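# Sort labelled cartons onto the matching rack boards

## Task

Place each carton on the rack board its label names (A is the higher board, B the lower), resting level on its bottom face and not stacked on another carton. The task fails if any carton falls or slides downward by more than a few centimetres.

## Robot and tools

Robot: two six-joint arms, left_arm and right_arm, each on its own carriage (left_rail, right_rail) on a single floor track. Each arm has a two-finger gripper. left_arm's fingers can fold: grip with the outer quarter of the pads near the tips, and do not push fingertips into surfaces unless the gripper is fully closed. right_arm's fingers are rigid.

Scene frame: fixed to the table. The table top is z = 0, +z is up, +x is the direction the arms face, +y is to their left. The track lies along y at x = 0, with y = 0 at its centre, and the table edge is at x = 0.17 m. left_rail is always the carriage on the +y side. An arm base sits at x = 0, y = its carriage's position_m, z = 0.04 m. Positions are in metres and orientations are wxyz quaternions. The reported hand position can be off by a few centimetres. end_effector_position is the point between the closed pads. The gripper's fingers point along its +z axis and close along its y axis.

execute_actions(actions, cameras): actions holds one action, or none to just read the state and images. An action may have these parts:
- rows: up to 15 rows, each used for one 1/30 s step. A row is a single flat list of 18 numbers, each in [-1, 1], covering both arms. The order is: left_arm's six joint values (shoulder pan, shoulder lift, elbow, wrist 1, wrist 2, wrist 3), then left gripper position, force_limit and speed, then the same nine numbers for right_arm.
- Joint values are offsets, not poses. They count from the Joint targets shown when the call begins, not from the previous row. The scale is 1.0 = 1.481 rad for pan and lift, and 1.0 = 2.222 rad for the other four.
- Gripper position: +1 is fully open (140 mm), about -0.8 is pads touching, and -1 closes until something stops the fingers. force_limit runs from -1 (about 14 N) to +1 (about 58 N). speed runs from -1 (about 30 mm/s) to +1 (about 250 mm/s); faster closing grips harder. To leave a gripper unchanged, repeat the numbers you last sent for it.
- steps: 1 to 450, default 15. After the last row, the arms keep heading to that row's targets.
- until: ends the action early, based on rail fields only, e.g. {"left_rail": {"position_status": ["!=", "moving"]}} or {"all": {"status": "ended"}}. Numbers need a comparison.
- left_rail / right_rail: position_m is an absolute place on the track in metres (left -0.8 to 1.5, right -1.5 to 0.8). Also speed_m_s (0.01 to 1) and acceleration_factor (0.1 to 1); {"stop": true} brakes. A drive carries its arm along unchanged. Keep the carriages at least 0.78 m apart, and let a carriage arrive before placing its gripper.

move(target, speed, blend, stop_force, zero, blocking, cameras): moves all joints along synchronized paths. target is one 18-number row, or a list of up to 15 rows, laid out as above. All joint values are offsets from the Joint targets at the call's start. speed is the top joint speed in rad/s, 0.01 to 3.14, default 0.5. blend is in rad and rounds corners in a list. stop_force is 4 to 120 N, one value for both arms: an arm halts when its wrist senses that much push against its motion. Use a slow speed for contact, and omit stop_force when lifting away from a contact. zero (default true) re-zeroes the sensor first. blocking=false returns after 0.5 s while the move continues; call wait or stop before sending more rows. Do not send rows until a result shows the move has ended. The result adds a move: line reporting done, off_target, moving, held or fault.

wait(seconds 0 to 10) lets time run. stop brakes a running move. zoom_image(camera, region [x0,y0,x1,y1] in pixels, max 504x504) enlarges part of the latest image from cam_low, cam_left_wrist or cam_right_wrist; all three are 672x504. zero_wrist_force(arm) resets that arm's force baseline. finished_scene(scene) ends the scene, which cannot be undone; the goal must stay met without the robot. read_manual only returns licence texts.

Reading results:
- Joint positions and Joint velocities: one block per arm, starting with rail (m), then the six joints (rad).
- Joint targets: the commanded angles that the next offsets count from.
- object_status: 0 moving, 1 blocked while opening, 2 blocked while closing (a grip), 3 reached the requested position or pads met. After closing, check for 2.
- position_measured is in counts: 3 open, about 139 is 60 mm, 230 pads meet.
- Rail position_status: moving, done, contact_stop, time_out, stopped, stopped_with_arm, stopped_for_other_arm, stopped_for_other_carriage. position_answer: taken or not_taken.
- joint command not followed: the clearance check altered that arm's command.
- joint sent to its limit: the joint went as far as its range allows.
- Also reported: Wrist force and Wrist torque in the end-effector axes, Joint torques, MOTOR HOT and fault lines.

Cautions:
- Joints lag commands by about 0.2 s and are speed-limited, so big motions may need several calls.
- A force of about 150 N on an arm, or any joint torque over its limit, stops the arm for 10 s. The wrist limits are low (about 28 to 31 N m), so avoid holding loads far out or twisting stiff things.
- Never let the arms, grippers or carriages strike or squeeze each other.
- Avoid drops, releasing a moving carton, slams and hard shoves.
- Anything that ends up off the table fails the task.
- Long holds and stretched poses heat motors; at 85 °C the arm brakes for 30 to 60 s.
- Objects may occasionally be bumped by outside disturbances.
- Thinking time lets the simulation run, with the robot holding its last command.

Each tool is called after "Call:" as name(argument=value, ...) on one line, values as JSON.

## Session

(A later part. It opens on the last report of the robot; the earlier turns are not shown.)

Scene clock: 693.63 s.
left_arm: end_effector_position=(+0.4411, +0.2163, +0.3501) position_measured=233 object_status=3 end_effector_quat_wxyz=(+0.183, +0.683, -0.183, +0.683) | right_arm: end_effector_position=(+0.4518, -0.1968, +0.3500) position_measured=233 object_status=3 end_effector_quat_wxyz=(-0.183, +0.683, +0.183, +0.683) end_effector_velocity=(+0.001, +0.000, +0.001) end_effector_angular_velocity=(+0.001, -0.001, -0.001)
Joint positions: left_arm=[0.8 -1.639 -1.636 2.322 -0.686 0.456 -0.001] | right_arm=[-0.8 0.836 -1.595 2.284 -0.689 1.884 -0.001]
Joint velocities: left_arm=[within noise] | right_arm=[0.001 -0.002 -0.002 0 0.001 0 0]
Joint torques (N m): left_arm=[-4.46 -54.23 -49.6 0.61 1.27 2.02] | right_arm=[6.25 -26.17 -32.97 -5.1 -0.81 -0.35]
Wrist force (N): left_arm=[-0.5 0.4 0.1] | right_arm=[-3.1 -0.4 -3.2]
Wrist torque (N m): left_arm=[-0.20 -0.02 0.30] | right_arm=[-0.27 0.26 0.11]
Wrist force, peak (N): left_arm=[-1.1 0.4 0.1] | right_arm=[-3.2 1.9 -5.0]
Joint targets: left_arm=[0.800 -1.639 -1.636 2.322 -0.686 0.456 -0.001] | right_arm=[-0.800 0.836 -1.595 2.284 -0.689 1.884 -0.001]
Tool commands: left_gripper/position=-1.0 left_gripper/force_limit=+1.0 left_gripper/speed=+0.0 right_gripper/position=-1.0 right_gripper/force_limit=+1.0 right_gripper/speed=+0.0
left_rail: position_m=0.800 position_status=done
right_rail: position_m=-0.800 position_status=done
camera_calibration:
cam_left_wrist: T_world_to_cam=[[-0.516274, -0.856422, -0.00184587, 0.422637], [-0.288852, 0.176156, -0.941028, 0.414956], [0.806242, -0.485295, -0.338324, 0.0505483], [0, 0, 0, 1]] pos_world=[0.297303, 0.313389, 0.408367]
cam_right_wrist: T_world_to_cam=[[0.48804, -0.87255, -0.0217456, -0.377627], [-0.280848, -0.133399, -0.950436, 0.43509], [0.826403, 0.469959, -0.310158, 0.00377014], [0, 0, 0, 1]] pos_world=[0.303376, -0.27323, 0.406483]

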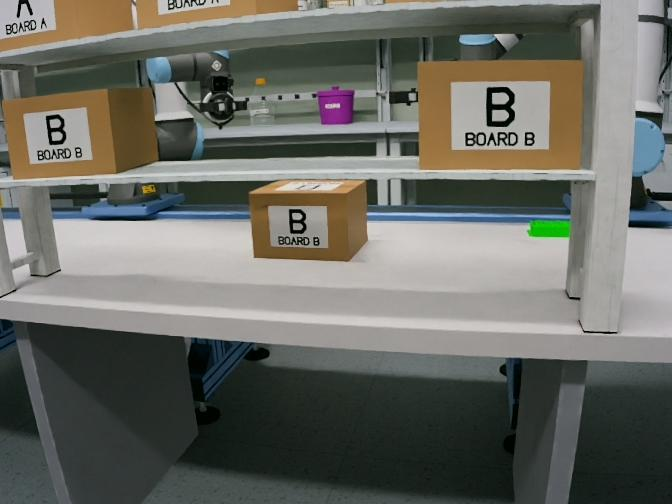

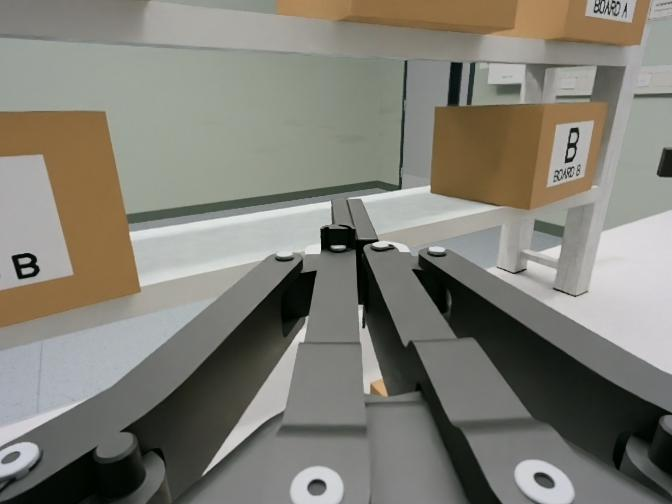

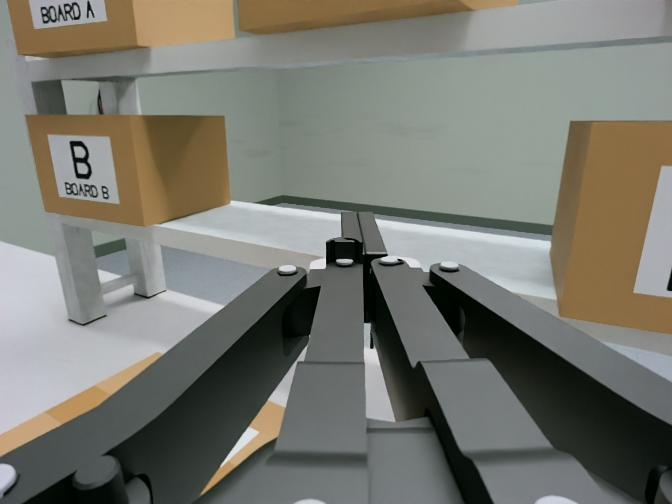

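Call:
move(target=[-0.0028,0.3329,0.0342,-0.2561,-0.0018,0,-1,1,0,0.0272,0.3052,0.0513,-0.2547,0.0178,0,-1,1,0], speed=0.4, cameras=["cam_left_wrist","cam_right_wrist"])

Call:
move(target=[0.0068,0.0378,-0.0595,0.0343,0.0045,0,-1,1,0,0.0611,0.0378,-0.0595,0.0343,0.0407,0,-1,1,0], speed=0.06, stop_force=14)

Scene clock: 710.00 s.
left_arm: end_effector_position=(+0.4372, +0.1864, +0.1150) position_measured=233 object_status=3 end_effector_quat_wxyz=(+0.183, +0.683, -0.183, +0.683) | right_arm: end_effector_position=(+0.4375, -0.1864, +0.1150) position_measured=233 object_status=3 end_effector_quat_wxyz=(-0.183, +0.683, +0.183, +0.683)
Joint positions: left_arm=[0.8 -1.643 -1.143 2.398 -1.255 0.452 -0.001] | right_arm=[-0.8 0.876 -1.143 2.398 -1.254 1.923 -0.001]
Joint velocities: within noise
Joint torques (N m): left_arm=[-15.4 -37.63 -5.47 -3.76 -2.82 1.97] | right_arm=[11.72 -44.13 -7.94 -7.27 3.53 -0.44]
Wrist force (N): left_arm=[-0.7 0.7 0.3] | right_arm=[-2.7 -0.5 -3.4]
Wrist torque (N m): left_arm=[-0.11 0.02 0.30] | right_arm=[-0.30 0.17 0.15]
Wrist force, peak (N): left_arm=[-2.5 0.1 0.2] | right_arm=[-4.4 -0.3 -3.8]
Joint targets: left_arm=[0.800 -1.643 -1.143 2.398 -1.255 0.452 -0.001] | right_arm=[-0.800 0.876 -1.143 2.398 -1.255 1.923 -0.001]
left_rail: position_m=0.800 position_status=done
right_rail: position_m=-0.800 position_status=done
move: done
camera_calibration:
cam_left_wrist: T_world_to_cam=[[-0.516425, -0.85633, -0.00192756, 0.394615], [-0.28879, 0.176278, -0.941024, 0.197807], [0.806167, -0.485412, -0.338334, -0.0403008], [0, 0, 0, 1]] pos_world=[0.293403, 0.28349, 0.173267]
cam_right_wrist: T_world_to_cam=[[0.488706, -0.872178, -0.0217159, -0.366919], [-0.280821, -0.133688, -0.950404, 0.208939], [0.826018, 0.470566, -0.31026, -0.061966], [0, 0, 0, 1]] pos_world=[0.289175, -0.262927, 0.171383]
Images, in order (width x height): cam_left_wrist 672x504, cam_right_wrist 672x504.

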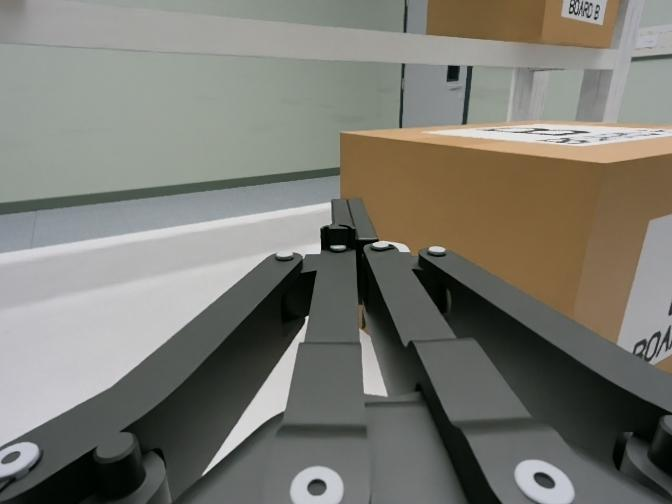

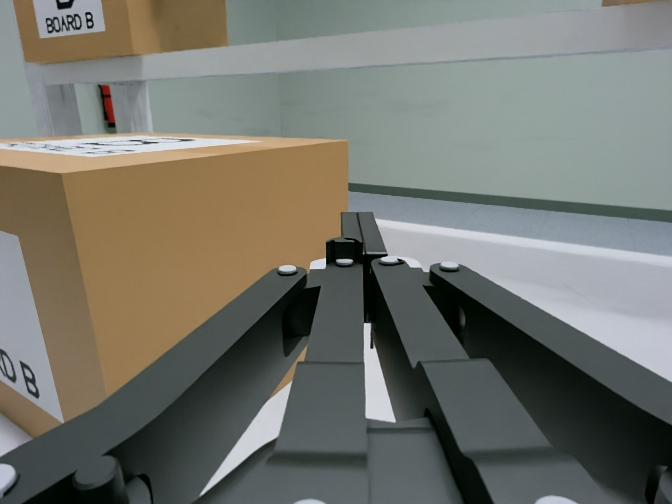

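Scene clock: 713.00 s.
left_arm: end_effector_position=(+0.4372, +0.1311, +0.1148) position_measured=233 object_status=3 end_effector_quat_wxyz=(+0.183, +0.683, -0.183, +0.683) | right_arm: end_effector_position=(+0.4386, -0.1313, +0.1147) position_measured=233 object_status=3 end_effector_quat_wxyz=(-0.183, +0.683, +0.183, +0.683)
Joint positions: left_arm=[0.8 -1.635 -1.099 2.294 -1.195 0.46 -0.001] | right_arm=[-0.8 0.948 -1.099 2.293 -1.194 1.995 -0.001]
Joint velocities: within noise
Joint torques (N m): left_arm=[-18.82 -81.88 -14.45 -4.94 0.41 2.26] | right_arm=[-8.06 -71.74 -11.25 -6.56 -6 -0.54]
Wrist force (N): left_arm=[-0.8 -7.9 -0.3] | right_arm=[-1.2 8.2 -4.0]
Wrist torque (N m): left_arm=[0.05 0.05 0.30] | right_arm=[-0.52 0.29 0.20]
Wrist force, peak (N): left_arm=[9.2 -23.4 -17.8] | right_arm=[4.3 22.0 -20.7]
Joint targets: left_arm=[0.800 -1.635 -1.099 2.294 -1.195 0.460 -0.001] | right_arm=[-0.800 0.948 -1.099 2.293 -1.194 1.995 -0.001]
left_rail: position_m=0.800 position_status=done
right_rail: position_m=-0.800 position_status=done
move: contact (left_arm, right_arm); left_arm: the elbow is farthest, 0.028 rad from its target; right_arm: the elbow is farthest, 0.028 rad from its target
camera_calibration:
cam_left_wrist: T_world_to_cam=[[-0.516187, -0.856473, -0.0020664, 0.347195], [-0.288866, 0.176367, -0.940984, 0.207333], [0.806292, -0.485127, -0.338444, -0.0672131], [0, 0, 0, 1]] pos_world=[0.293303, 0.22819, 0.173067]
cam_right_wrist: T_world_to_cam=[[0.488728, -0.872168, -0.0216318, -0.319422], [-0.280856, -0.133809, -0.950376, 0.216404], [0.825993, 0.470551, -0.31035, -0.0888454], [0, 0, 0, 1]] pos_world=[0.290275, -0.207827, 0.171182]

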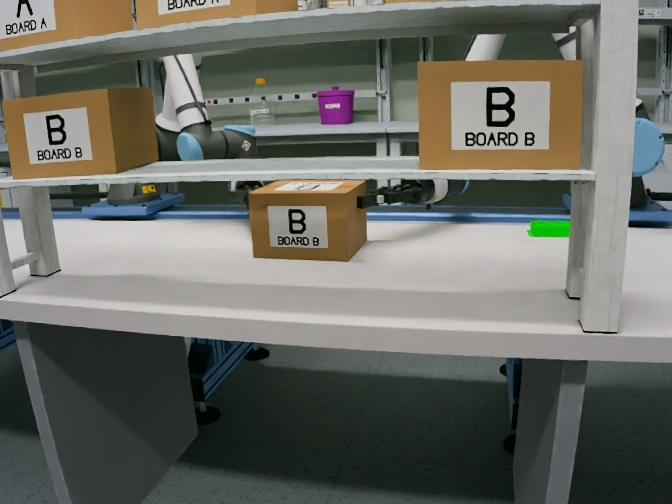

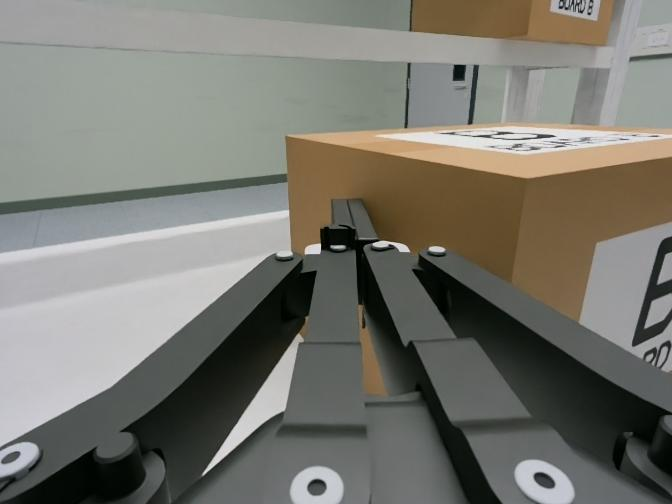

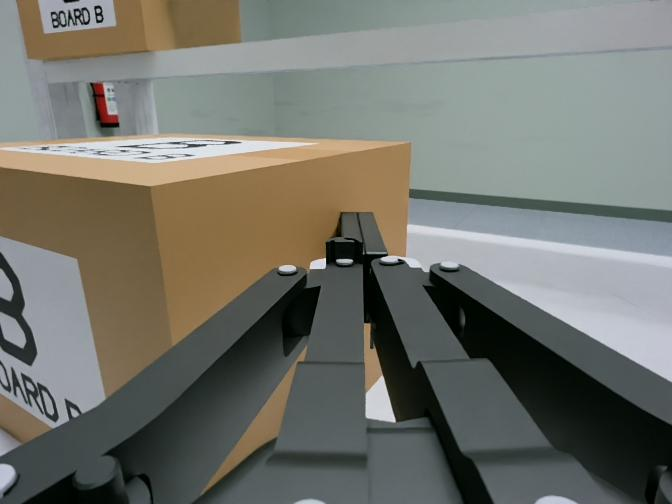

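Call:
move(target=[0.0002,0.0013,-0.002,0.0012,0.0002,0,-1,1,0,0.0021,0.0013,-0.002,0.0012,0.0014,0,-1,1,0], speed=0.02, cameras=[])

Scene clock: 717.33 s.
left_arm: end_effector_position=(+0.4372, +0.1290, +0.1147) position_measured=233 object_status=3 end_effector_quat_wxyz=(+0.183, +0.683, -0.183, +0.683) | right_arm: end_effector_position=(+0.4385, -0.1291, +0.1147) position_measured=233 object_status=3 end_effector_quat_wxyz=(-0.183, +0.683, +0.183, +0.683)
Joint positions: left_arm=[0.8 -1.635 -1.097 2.29 -1.192 0.46 -0.001] | right_arm=[-0.8 0.951 -1.097 2.289 -1.192 1.998 -0.001]
Joint velocities: within noise
Joint torques (N m): left_arm=[0.5 -39.49 -57.67 -1.41 18.98 1.86] | right_arm=[25.63 -43.59 -45.52 0.9 -5.08 -0.29]
Wrist force (N): left_arm=[11.1 -35.4 -33.6] | right_arm=[8.8 35.8 -32.9]
Wrist torque (N m): left_arm=[0.56 0.60 0.21] | right_arm=[-1.11 0.63 0.30]
Wrist force, peak (N): left_arm=[11.1 -35.4 -33.6] | right_arm=[8.8 35.8 -32.9]
Joint targets: left_arm=[0.800 -1.635 -1.097 2.289 -1.192 0.460 -0.001] | right_arm=[-0.800 0.951 -1.097 2.289 -1.192 1.998 -0.001]
left_rail: position_m=0.800 position_status=done
right_rail: position_m=-0.800 position_status=done
move: done
No camera images: "cameras" was empty.

Call:
move(target=[[0,-0.0593,-0.0027,0.0422,0,0,-1,1,0,0,-0.0593,-0.0027,0.0422,0,0,-1,1,0],[0,-0.1145,-0.0087,0.085,0,0,-1,1,0,0,-0.1145,-0.0087,0.085,0,0,-1,1,0],[0,-0.166,-0.0179,0.1285,0,0,-1,1,0,0,-0.166,-0.0179,0.1285,0,0,-1,1,0],[0,-0.213,-0.0302,0.1721,0,0,-1,1,0,0,-0.213,-0.0302,0.1721,0,0,-1,1,0],[0,-0.2548,-0.0452,0.215,0,0,-1,1,0,0,-0.2548,-0.0452,0.215,0,0,-1,1,0],[0,-0.2914,-0.0631,0.2573,0,0,-1,1,0,0,-0.2914,-0.0631,0.2573,0,0,-1,1,0]], speed=0.18, blend=0.012)

Call:
move(target=[[0.0527,0.0111,-0.0079,0.0005,0.0351,0,-1,1,0,-0.04,0.0157,-0.0113,0.0008,-0.0266,0,-1,1,0],[0.104,0.0248,-0.018,0.0014,0.0693,0,-1,1,0,-0.0768,0.0337,-0.0245,0.002,-0.0512,0,-1,1,0],[0.1538,0.0411,-0.0301,0.0027,0.1025,0,-1,1,0,-0.1104,0.0535,-0.0396,0.004,-0.0736,0,-1,1,0],[0.2018,0.0596,-0.0443,0.0046,0.1345,0,-1,1,0,-0.1412,0.0752,-0.0567,0.0066,-0.0941,0,-1,1,0],[0.2475,0.0797,-0.0603,0.0072,0.1649,0,-1,1,0,-0.1691,0.0984,-0.0756,0.01,-0.1127,0,-1,1,0],[0.2908,0.1016,-0.0782,0.0104,0.1938,0,-1,1,0,-0.1947,0.123,-0.0963,0.0143,-0.1298,0,-1,1,0],[0.3317,0.1246,-0.0977,0.0147,0.2211,0,-1,1,0,-0.2181,0.1484,-0.1185,0.0196,-0.1454,0,-1,1,0],[0.3702,0.1491,-0.1191,0.0197,0.2468,0,-1,1,0,-0.2392,0.175,-0.1423,0.0257,-0.1595,0,-1,1,0]], speed=0.12, blend=0.012)

Call:
move(target=[0,0.0199,0.0108,-0.0241,0,0,-1,1,0,0,0.0191,0.0106,-0.0233,0,0,-1,1,0], speed=0.025, stop_force=10)

Scene clock: 766.47 s.
left_arm: end_effector_position=(+0.4371, +0.1285, +0.3804) position_measured=233 object_status=3 end_effector_quat_wxyz=(+0.183, +0.683, -0.183, +0.683) | right_arm: end_effector_position=(+0.4385, -0.1289, +0.3805) position_measured=233 object_status=3 end_effector_quat_wxyz=(-0.183, +0.683, +0.183, +0.683)
Joint positions: left_arm=[0.8 -1.635 -1.528 2.149 -0.62 0.46 -0.001] | right_arm=[-0.8 0.951 -1.528 2.149 -0.62 1.998 -0.001]
Joint velocities: within noise
Joint torques (N m): left_arm=[-32.13 -61.66 -78.45 -2.57 10.91 2.08] | right_arm=[25.28 -56.69 -63.77 -3.81 -15.21 -0.33]
Wrist force (N): left_arm=[-8.8 -38.2 -21.4] | right_arm=[-10.8 38.5 -24.2]
Wrist torque (N m): left_arm=[0.67 -0.28 0.38] | right_arm=[-1.24 -0.01 0.17]
Wrist force, peak (N): left_arm=[13.9 -39.2 -38.4] | right_arm=[-11.5 45.9 -28.1]
Joint targets: left_arm=[0.800 -1.635 -1.529 2.149 -0.620 0.460 -0.001] | right_arm=[-0.800 0.951 -1.528 2.149 -0.620 1.998 -0.001]
left_rail: position_m=0.800 position_status=done
right_rail: position_m=-0.800 position_status=done
move: done
camera_calibration:
cam_left_wrist: T_world_to_cam=[[-0.516271, -0.856423, -0.00208614, 0.345539], [-0.288824, 0.176402, -0.94099, 0.4577], [0.806253, -0.485204, -0.338427, 0.0214374], [0, 0, 0, 1]] pos_world=[0.293303, 0.22559, 0.438667]
cam_right_wrist: T_world_to_cam=[[0.488728, -0.872168, -0.0216318, -0.311443], [-0.280856, -0.133809, -0.950376, 0.46932], [0.825993, 0.470551, -0.31035, -0.00744809], [0, 0, 0, 1]] pos_world=[0.290175, -0.205327, 0.436982]

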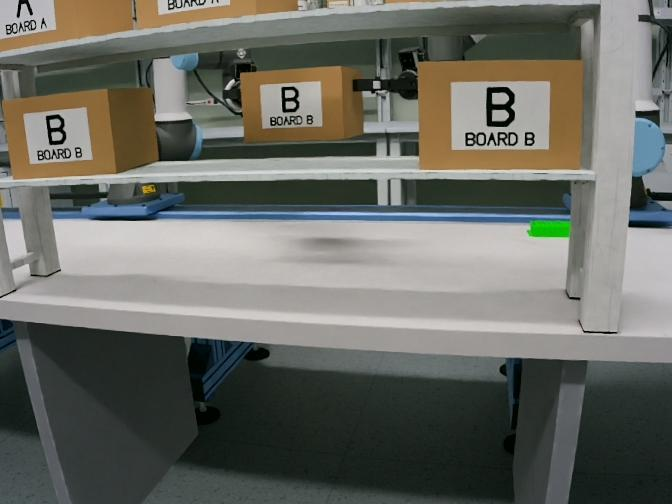

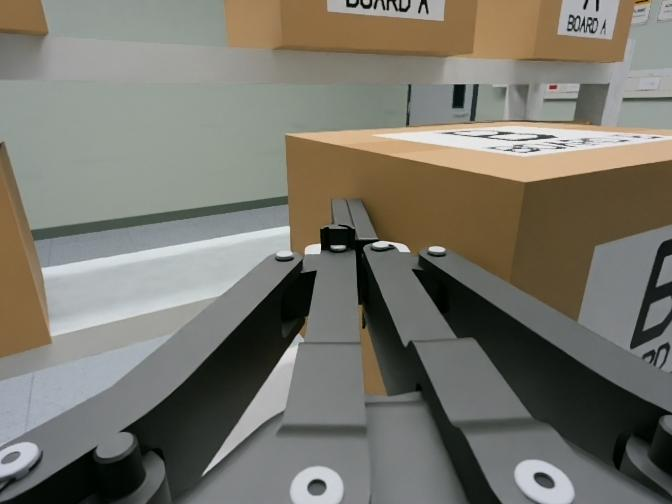

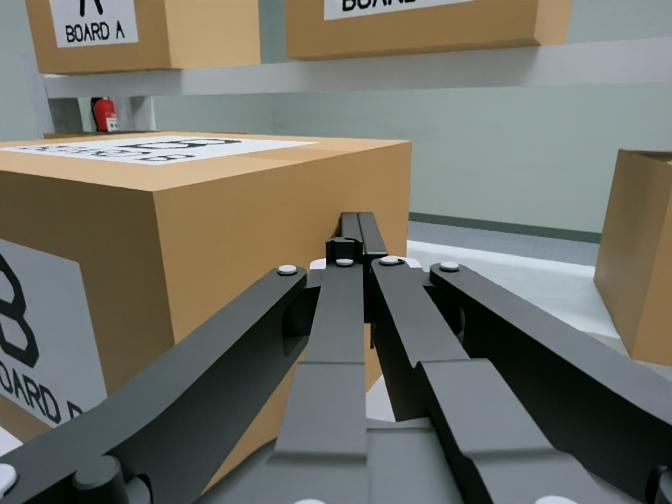

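Scene clock: 771.47 s.
left_arm: end_effector_position=(+0.7459, +0.1456, +0.3805) position_measured=233 object_status=3 end_effector_quat_wxyz=(+0.183, +0.683, -0.183, +0.683) | right_arm: end_effector_position=(+0.7473, -0.1119, +0.3804) position_measured=233 object_status=3 end_effector_quat_wxyz=(-0.183, +0.683, +0.183, +0.683)
Joint positions: left_arm=[0.8 -1.087 -1.308 1.885 -0.576 1.008 -0.001] | right_arm=[-0.8 0.597 -1.269 1.833 -0.563 1.644 -0.001]
Joint velocities: within noise
Joint torques (N m): left_arm=[-19.95 -49.39 -78.63 -3.65 19.5 2.3] | right_arm=[16.32 -61.31 -60.5 -3.79 -19.84 -0.46]
Wrist force (N): left_arm=[-9.5 -35.0 -19.6] | right_arm=[-11.0 35.2 -22.3]
Wrist torque (N m): left_arm=[0.60 -0.20 0.36] | right_arm=[-1.27 -0.08 0.11]
Wrist force, peak (N): left_arm=[-8.9 -42.4 -23.7] | right_arm=[-11.2 42.1 -26.1]
Joint targets: left_arm=[0.800 -1.087 -1.308 1.885 -0.576 1.009 -0.001] | right_arm=[-0.800 0.597 -1.269 1.832 -0.563 1.644 -0.001]
left_rail: position_m=0.800 position_status=done
right_rail: position_m=-0.800 position_status=done
move: done
camera_calibration:
cam_left_wrist: T_world_to_cam=[[-0.516336, -0.856384, -0.00189199, 0.519553], [-0.289067, 0.176365, -0.940923, 0.544186], [0.806125, -0.485285, -0.338616, -0.218989], [0, 0, 0, 1]] pos_world=[0.602102, 0.24269, 0.438867]
cam_right_wrist: T_world_to_cam=[[0.488809, -0.872119, -0.0217667, -0.447605], [-0.281075, -0.13382, -0.95031, 0.558314], [0.825871, 0.470638, -0.310543, -0.270324], [0, 0, 0, 1]] pos_world=[0.598974, -0.188426, 0.436881]

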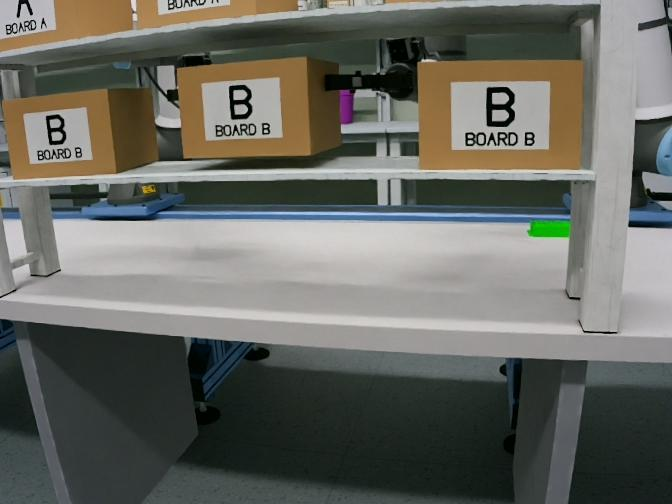

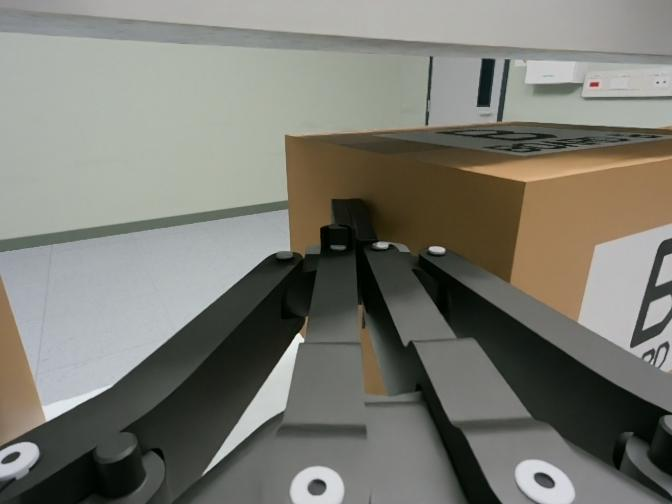

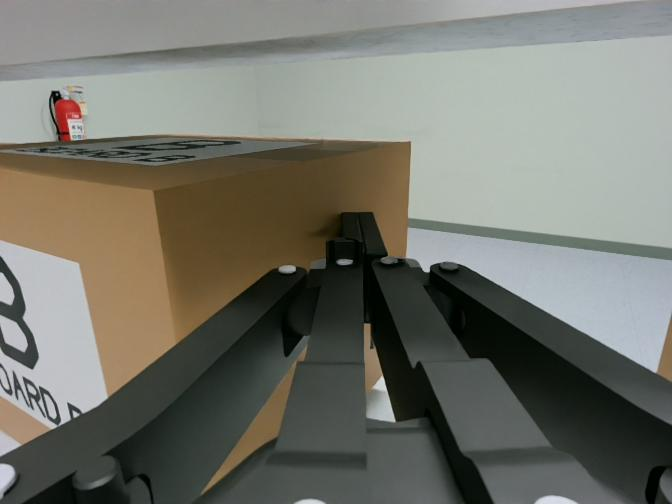

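Scene clock: 774.43 s.
left_arm: end_effector_position=(+0.7462, +0.1454, +0.3587) position_measured=233 object_status=3 end_effector_quat_wxyz=(+0.183, +0.683, -0.183, +0.683) | right_arm: end_effector_position=(+0.7476, -0.1118, +0.3582) position_measured=233 object_status=3 end_effector_quat_wxyz=(-0.183, +0.683, +0.183, +0.683)
Joint positions: left_arm=[0.8 -1.087 -1.286 1.902 -0.615 1.009 -0.001] | right_arm=[-0.8 0.597 -1.248 1.85 -0.602 1.644 -0.001]
Joint velocities: within noise
Joint torques (N m): left_arm=[-24.02 -86.28 -72.49 -3.57 19.76 2.09] | right_arm=[19.09 -80.2 -54.35 -2.21 -20.03 -0.46]
Wrist force (N): left_arm=[-1.0 -38.5 -21.0] | right_arm=[-2.2 38.8 -26.2]
Wrist torque (N m): left_arm=[0.63 -0.05 0.26] | right_arm=[-1.31 0.03 0.27]
Wrist force, peak (N): left_arm=[6.8 -39.6 -26.0] | right_arm=[3.1 40.3 -31.1]
Joint targets: left_arm=[0.800 -1.087 -1.286 1.902 -0.615 1.009 -0.001] | right_arm=[-0.800 0.597 -1.248 1.850 -0.602 1.644 -0.001]
left_rail: position_m=0.800 position_status=done
right_rail: position_m=-0.800 position_status=done
move: contact (left_arm, right_arm); left_arm: the wrist 1 is farthest, 0.014 rad from its target; right_arm: the wrist 1 is farthest, 0.013 rad from its target
camera_calibration:
cam_left_wrist: T_world_to_cam=[[-0.516276, -0.856421, -0.00170057, 0.519388], [-0.289022, 0.1761, -0.940986, 0.523765], [0.80618, -0.485317, -0.338441, -0.226842], [0, 0, 0, 1]] pos_world=[0.602402, 0.242489, 0.416966]
cam_right_wrist: T_world_to_cam=[[0.488803, -0.872122, -0.0218034, -0.448129], [-0.280936, -0.133698, -0.950368, 0.537279], [0.825922, 0.470668, -0.310362, -0.277613], [0, 0, 0, 1]] pos_world=[0.599274, -0.188326, 0.414682]

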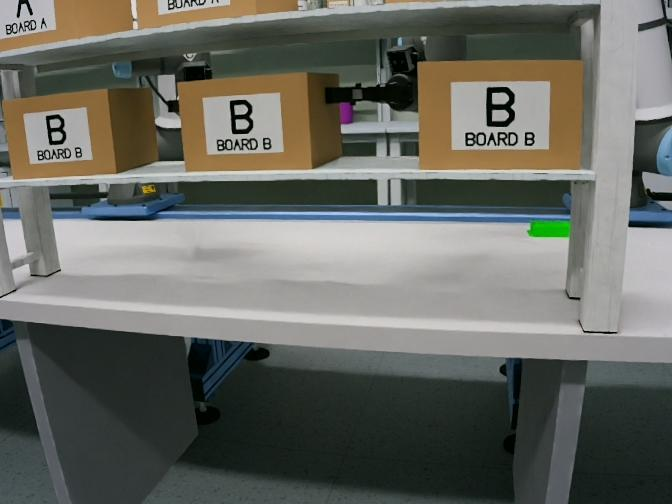

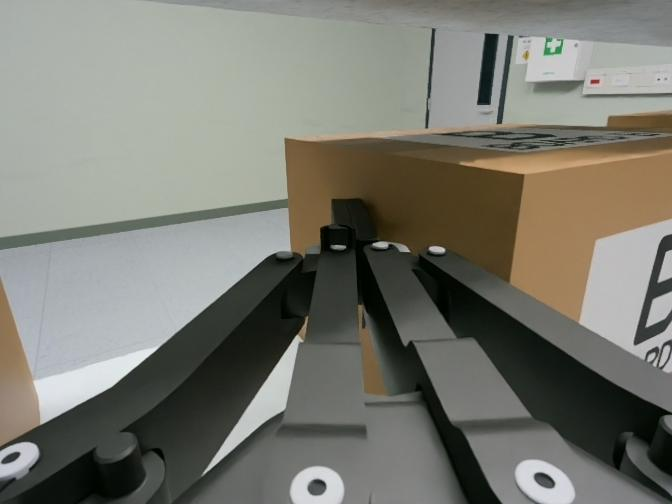

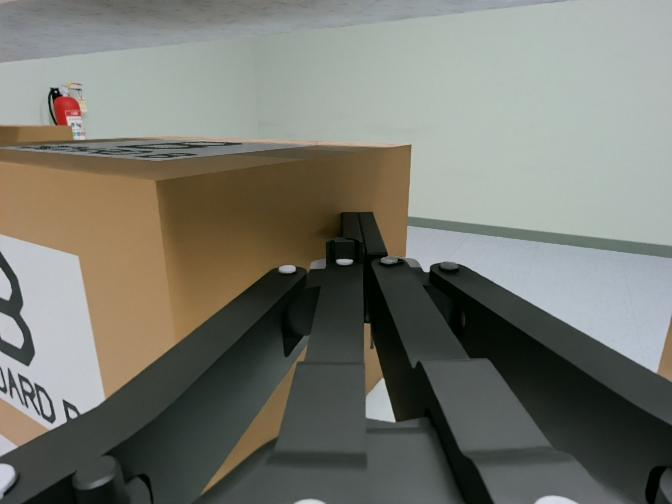

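Call:
move(target=[-0.1167,-0.1577,0.1282,-0.0235,-0.0778,0,-1,1,0,0.0153,-0.1524,0.1291,-0.0275,0.0102,0,-1,1,0], speed=0.25)

Scene clock: 782.40 s.
left_arm: end_effector_position=(+0.6078, +0.2256, +0.3593) position_measured=233 object_status=3 end_effector_quat_wxyz=(+0.184, +0.683, -0.183, +0.683) | right_arm: end_effector_position=(+0.6091, -0.1920, +0.3588) position_measured=233 object_status=3 end_effector_quat_wxyz=(-0.183, +0.683, +0.183, +0.683)
Joint positions: left_arm=[0.8 -1.259 -1.52 2.187 -0.668 0.836 -0.001] | right_arm=[-0.8 0.619 -1.474 2.137 -0.663 1.666 -0.001]
Joint velocities: within noise
Joint torques (N m): left_arm=[-14.28 -64.59 -30.67 -5.48 -2.54 2.12] | right_arm=[10.65 -64.14 -27.49 -7.4 3.72 -0.42]
Wrist force (N): left_arm=[-0.6 0.5 0.4] | right_arm=[-1.3 -2.7 -3.0]
Wrist torque (N m): left_arm=[-0.19 0.00 0.30] | right_arm=[-0.80 -0.20 0.11]
Wrist force, peak (N): left_arm=[-1.2 -38.2 -21.3] | right_arm=[-2.9 39.0 -26.7]
Joint targets: left_arm=[0.800 -1.259 -1.520 2.187 -0.668 0.836 -0.001] | right_arm=[-0.800 0.619 -1.474 2.137 -0.663 1.666 -0.001]
left_rail: position_m=0.800 position_status=done
right_rail: position_m=-0.800 position_status=done
move: done
camera_calibration:
cam_left_wrist: T_world_to_cam=[[-0.516283, -0.856417, -0.00113137, 0.51647], [-0.288704, 0.175286, -0.941236, 0.470314], [0.806289, -0.485617, -0.337748, -0.0763709], [0, 0, 0, 1]] pos_world=[0.464003, 0.322787, 0.417466]
cam_right_wrist: T_world_to_cam=[[0.488817, -0.872115, -0.0217558, -0.450385], [-0.280911, -0.133742, -0.95037, 0.488195], [0.825922, 0.470668, -0.310362, -0.125289], [0, 0, 0, 1]] pos_world=[0.460774, -0.268526, 0.415282]

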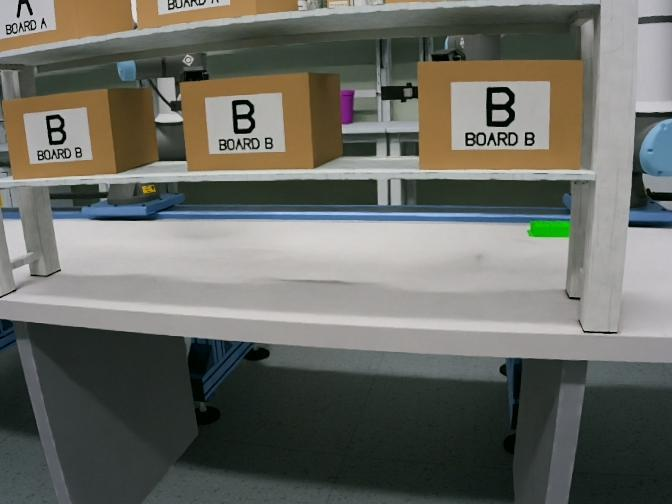

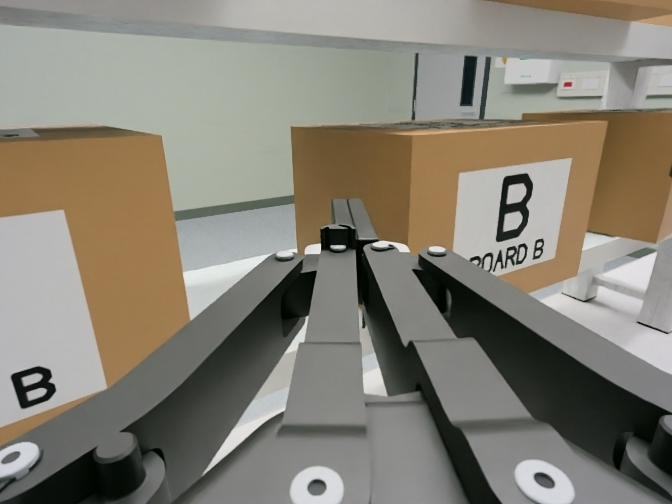

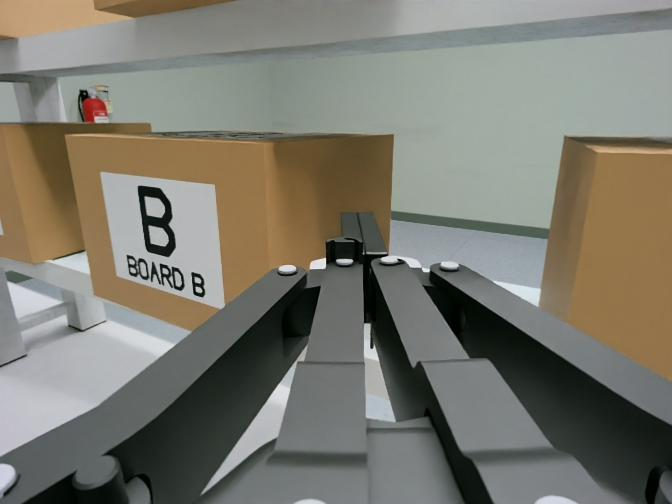

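All six cartons are on the boards their labels name.

Call:
finished_scene(scene=2)

The scene is finished: the task was done.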